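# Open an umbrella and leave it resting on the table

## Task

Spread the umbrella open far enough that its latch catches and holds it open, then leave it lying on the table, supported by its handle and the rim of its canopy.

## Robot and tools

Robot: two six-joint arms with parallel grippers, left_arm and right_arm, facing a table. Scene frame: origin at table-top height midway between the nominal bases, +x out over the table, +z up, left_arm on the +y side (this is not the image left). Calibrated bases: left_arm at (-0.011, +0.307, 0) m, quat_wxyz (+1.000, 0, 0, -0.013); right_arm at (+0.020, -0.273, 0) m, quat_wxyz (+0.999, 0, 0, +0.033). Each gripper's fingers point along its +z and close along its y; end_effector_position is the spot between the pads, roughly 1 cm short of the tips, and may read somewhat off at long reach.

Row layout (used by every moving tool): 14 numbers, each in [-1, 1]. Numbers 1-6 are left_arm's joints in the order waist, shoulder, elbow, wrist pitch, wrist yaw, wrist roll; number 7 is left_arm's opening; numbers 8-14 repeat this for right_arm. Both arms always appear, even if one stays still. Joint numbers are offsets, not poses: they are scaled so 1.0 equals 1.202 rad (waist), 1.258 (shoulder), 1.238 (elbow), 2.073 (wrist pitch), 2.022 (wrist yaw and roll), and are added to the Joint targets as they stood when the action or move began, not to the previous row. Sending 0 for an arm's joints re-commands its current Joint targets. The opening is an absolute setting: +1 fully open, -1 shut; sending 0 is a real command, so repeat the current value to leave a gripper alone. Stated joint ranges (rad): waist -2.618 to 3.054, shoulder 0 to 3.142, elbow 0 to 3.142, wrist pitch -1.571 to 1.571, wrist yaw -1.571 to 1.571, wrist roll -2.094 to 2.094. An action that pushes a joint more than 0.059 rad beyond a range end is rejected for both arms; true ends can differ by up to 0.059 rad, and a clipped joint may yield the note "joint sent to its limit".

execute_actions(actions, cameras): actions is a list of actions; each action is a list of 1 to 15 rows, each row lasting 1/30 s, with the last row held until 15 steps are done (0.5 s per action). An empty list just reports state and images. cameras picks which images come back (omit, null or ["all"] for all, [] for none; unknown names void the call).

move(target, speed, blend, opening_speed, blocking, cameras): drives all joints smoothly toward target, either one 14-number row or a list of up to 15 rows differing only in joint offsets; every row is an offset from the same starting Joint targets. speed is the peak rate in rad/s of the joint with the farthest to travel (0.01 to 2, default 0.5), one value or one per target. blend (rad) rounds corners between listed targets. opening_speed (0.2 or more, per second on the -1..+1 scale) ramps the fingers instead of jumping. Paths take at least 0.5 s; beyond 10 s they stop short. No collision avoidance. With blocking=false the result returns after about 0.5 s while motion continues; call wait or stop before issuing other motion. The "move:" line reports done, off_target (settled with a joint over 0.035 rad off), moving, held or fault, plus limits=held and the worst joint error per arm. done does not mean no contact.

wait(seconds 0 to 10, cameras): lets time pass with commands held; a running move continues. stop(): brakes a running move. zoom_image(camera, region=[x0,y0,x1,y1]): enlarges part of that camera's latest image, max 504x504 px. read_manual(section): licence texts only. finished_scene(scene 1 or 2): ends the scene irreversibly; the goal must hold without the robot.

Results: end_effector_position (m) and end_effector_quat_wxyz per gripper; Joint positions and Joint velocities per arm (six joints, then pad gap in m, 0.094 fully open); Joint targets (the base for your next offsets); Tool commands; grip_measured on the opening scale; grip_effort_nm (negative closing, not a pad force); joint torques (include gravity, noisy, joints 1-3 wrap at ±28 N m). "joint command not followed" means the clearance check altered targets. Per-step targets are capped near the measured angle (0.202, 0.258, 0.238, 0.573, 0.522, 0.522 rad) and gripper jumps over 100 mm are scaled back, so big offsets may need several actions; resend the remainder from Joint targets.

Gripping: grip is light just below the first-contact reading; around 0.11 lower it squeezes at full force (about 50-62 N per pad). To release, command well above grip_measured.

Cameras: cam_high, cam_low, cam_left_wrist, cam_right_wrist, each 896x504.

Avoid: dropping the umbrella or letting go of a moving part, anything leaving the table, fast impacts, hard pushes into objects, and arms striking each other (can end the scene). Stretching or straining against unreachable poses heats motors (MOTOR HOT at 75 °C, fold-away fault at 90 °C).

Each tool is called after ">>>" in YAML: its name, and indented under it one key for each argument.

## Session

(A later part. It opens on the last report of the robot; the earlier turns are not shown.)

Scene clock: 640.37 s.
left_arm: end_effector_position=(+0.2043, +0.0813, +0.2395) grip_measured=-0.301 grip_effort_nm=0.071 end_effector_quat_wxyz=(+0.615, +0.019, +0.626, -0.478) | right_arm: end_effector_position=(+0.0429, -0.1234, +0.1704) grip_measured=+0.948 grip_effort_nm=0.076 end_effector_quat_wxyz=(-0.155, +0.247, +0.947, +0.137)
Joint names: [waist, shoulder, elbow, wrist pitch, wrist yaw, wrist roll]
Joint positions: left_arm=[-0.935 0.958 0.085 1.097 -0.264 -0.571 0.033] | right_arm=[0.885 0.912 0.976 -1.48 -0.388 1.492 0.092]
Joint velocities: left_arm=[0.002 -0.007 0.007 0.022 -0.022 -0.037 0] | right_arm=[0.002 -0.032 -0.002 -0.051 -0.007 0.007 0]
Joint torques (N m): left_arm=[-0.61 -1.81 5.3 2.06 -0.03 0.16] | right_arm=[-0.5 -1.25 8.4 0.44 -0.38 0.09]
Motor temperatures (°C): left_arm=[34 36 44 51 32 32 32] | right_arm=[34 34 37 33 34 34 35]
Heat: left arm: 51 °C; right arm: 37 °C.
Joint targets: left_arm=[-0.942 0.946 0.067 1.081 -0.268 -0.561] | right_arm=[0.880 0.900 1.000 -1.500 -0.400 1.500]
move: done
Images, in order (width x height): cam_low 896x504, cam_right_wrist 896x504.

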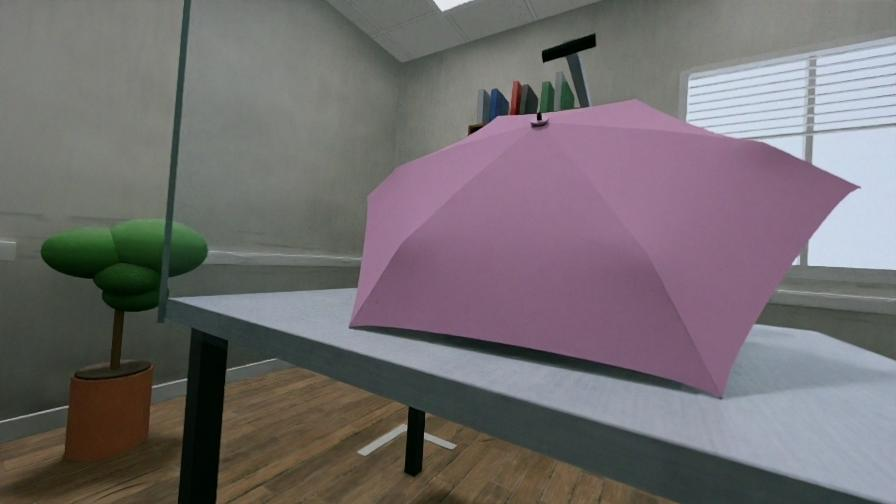

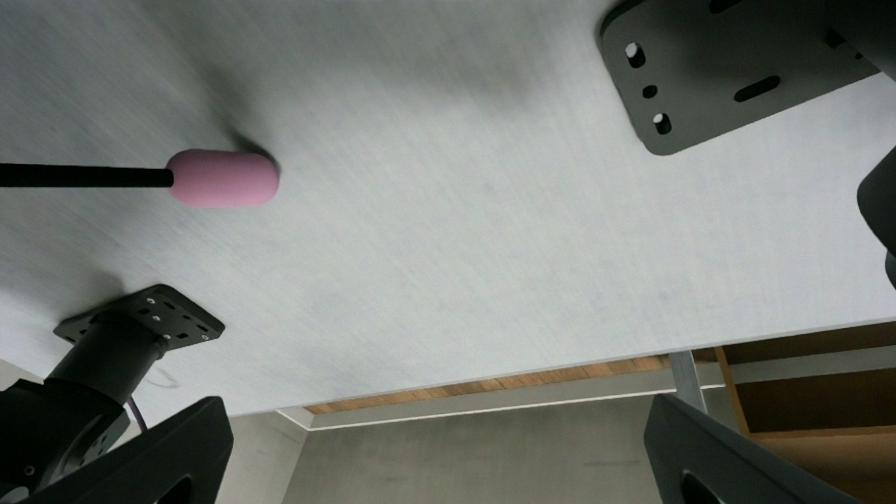

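>>> wait:
  seconds: 0.5
  cameras: ["cam_left_wrist"]

>>> zoom_image:
  camera: "cam_left_wrist"
  region: [280, 0, 560, 160]

Scene clock: 643.23 s.
left_arm: end_effector_position=(+0.2043, +0.0812, +0.2392) grip_measured=-0.301 grip_effort_nm=0.066 end_effector_quat_wxyz=(+0.615, +0.019, +0.627, -0.478) | right_arm: end_effector_position=(+0.0429, -0.1234, +0.1704) grip_measured=+0.948 grip_effort_nm=0.066 end_effector_quat_wxyz=(-0.155, +0.247, +0.947, +0.137)
Joint names: [waist, shoulder, elbow, wrist pitch, wrist yaw, wrist roll]
Joint positions: left_arm=[-0.935 0.958 0.085 1.096 -0.264 -0.571 0.033] | right_arm=[0.885 0.912 0.976 -1.48 -0.388 1.492 0.092]
Joint velocities: left_arm=[-0.002 0.002 0.032 -0.037 0.081 -0.007 0] | right_arm=[-0.007 -0.007 -0.017 -0.022 0.037 0.037 -0.001]
Joint torques (N m): left_arm=[-0.65 -1.84 5.29 2.06 -0.03 0.16] | right_arm=[-0.53 -1.29 8.42 0.45 -0.37 0.09]
Motor temperatures (°C): left_arm=[34 36 44 51 32 32 32] | right_arm=[34 34 37 33 34 34 35]
Heat: left arm: 51 °C; right arm: 37 °C.
Joint targets: left_arm=[-0.943 0.946 0.067 1.080 -0.268 -0.561] | right_arm=[0.880 0.900 1.000 -1.500 -0.400 1.500]
Tool commands: left_gripper/opening=-0.3 right_gripper/opening=+0.95
wait: 0.50 s; at rest from the start
Images, in order (width x height): cam_left_wrist 896x504.

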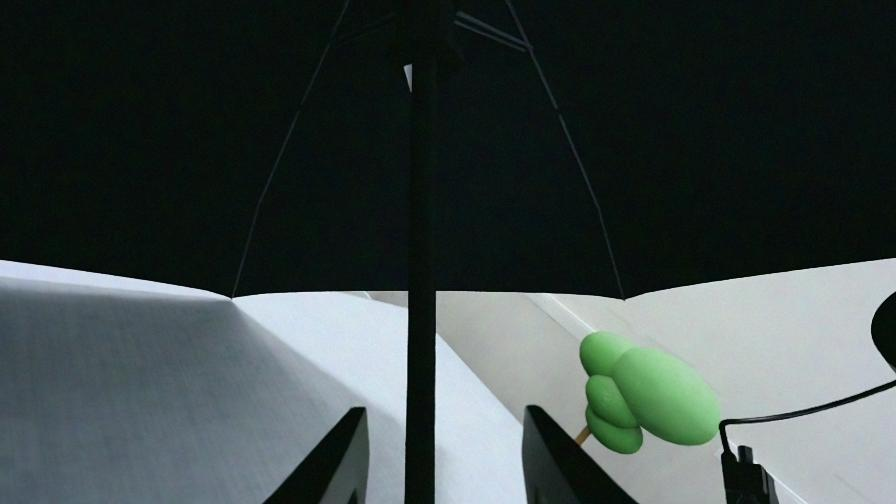

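Scaled by 1.800 from the camera's 896x504 image, which has a finer 1280x720 frame.

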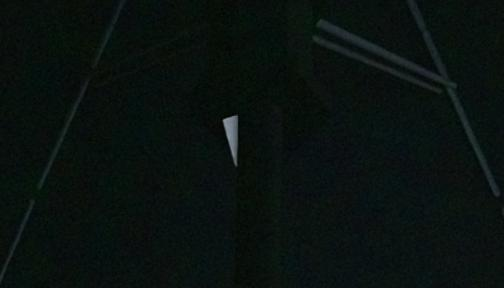

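>>> finished_scene:
  scene: 2

The scene is finished.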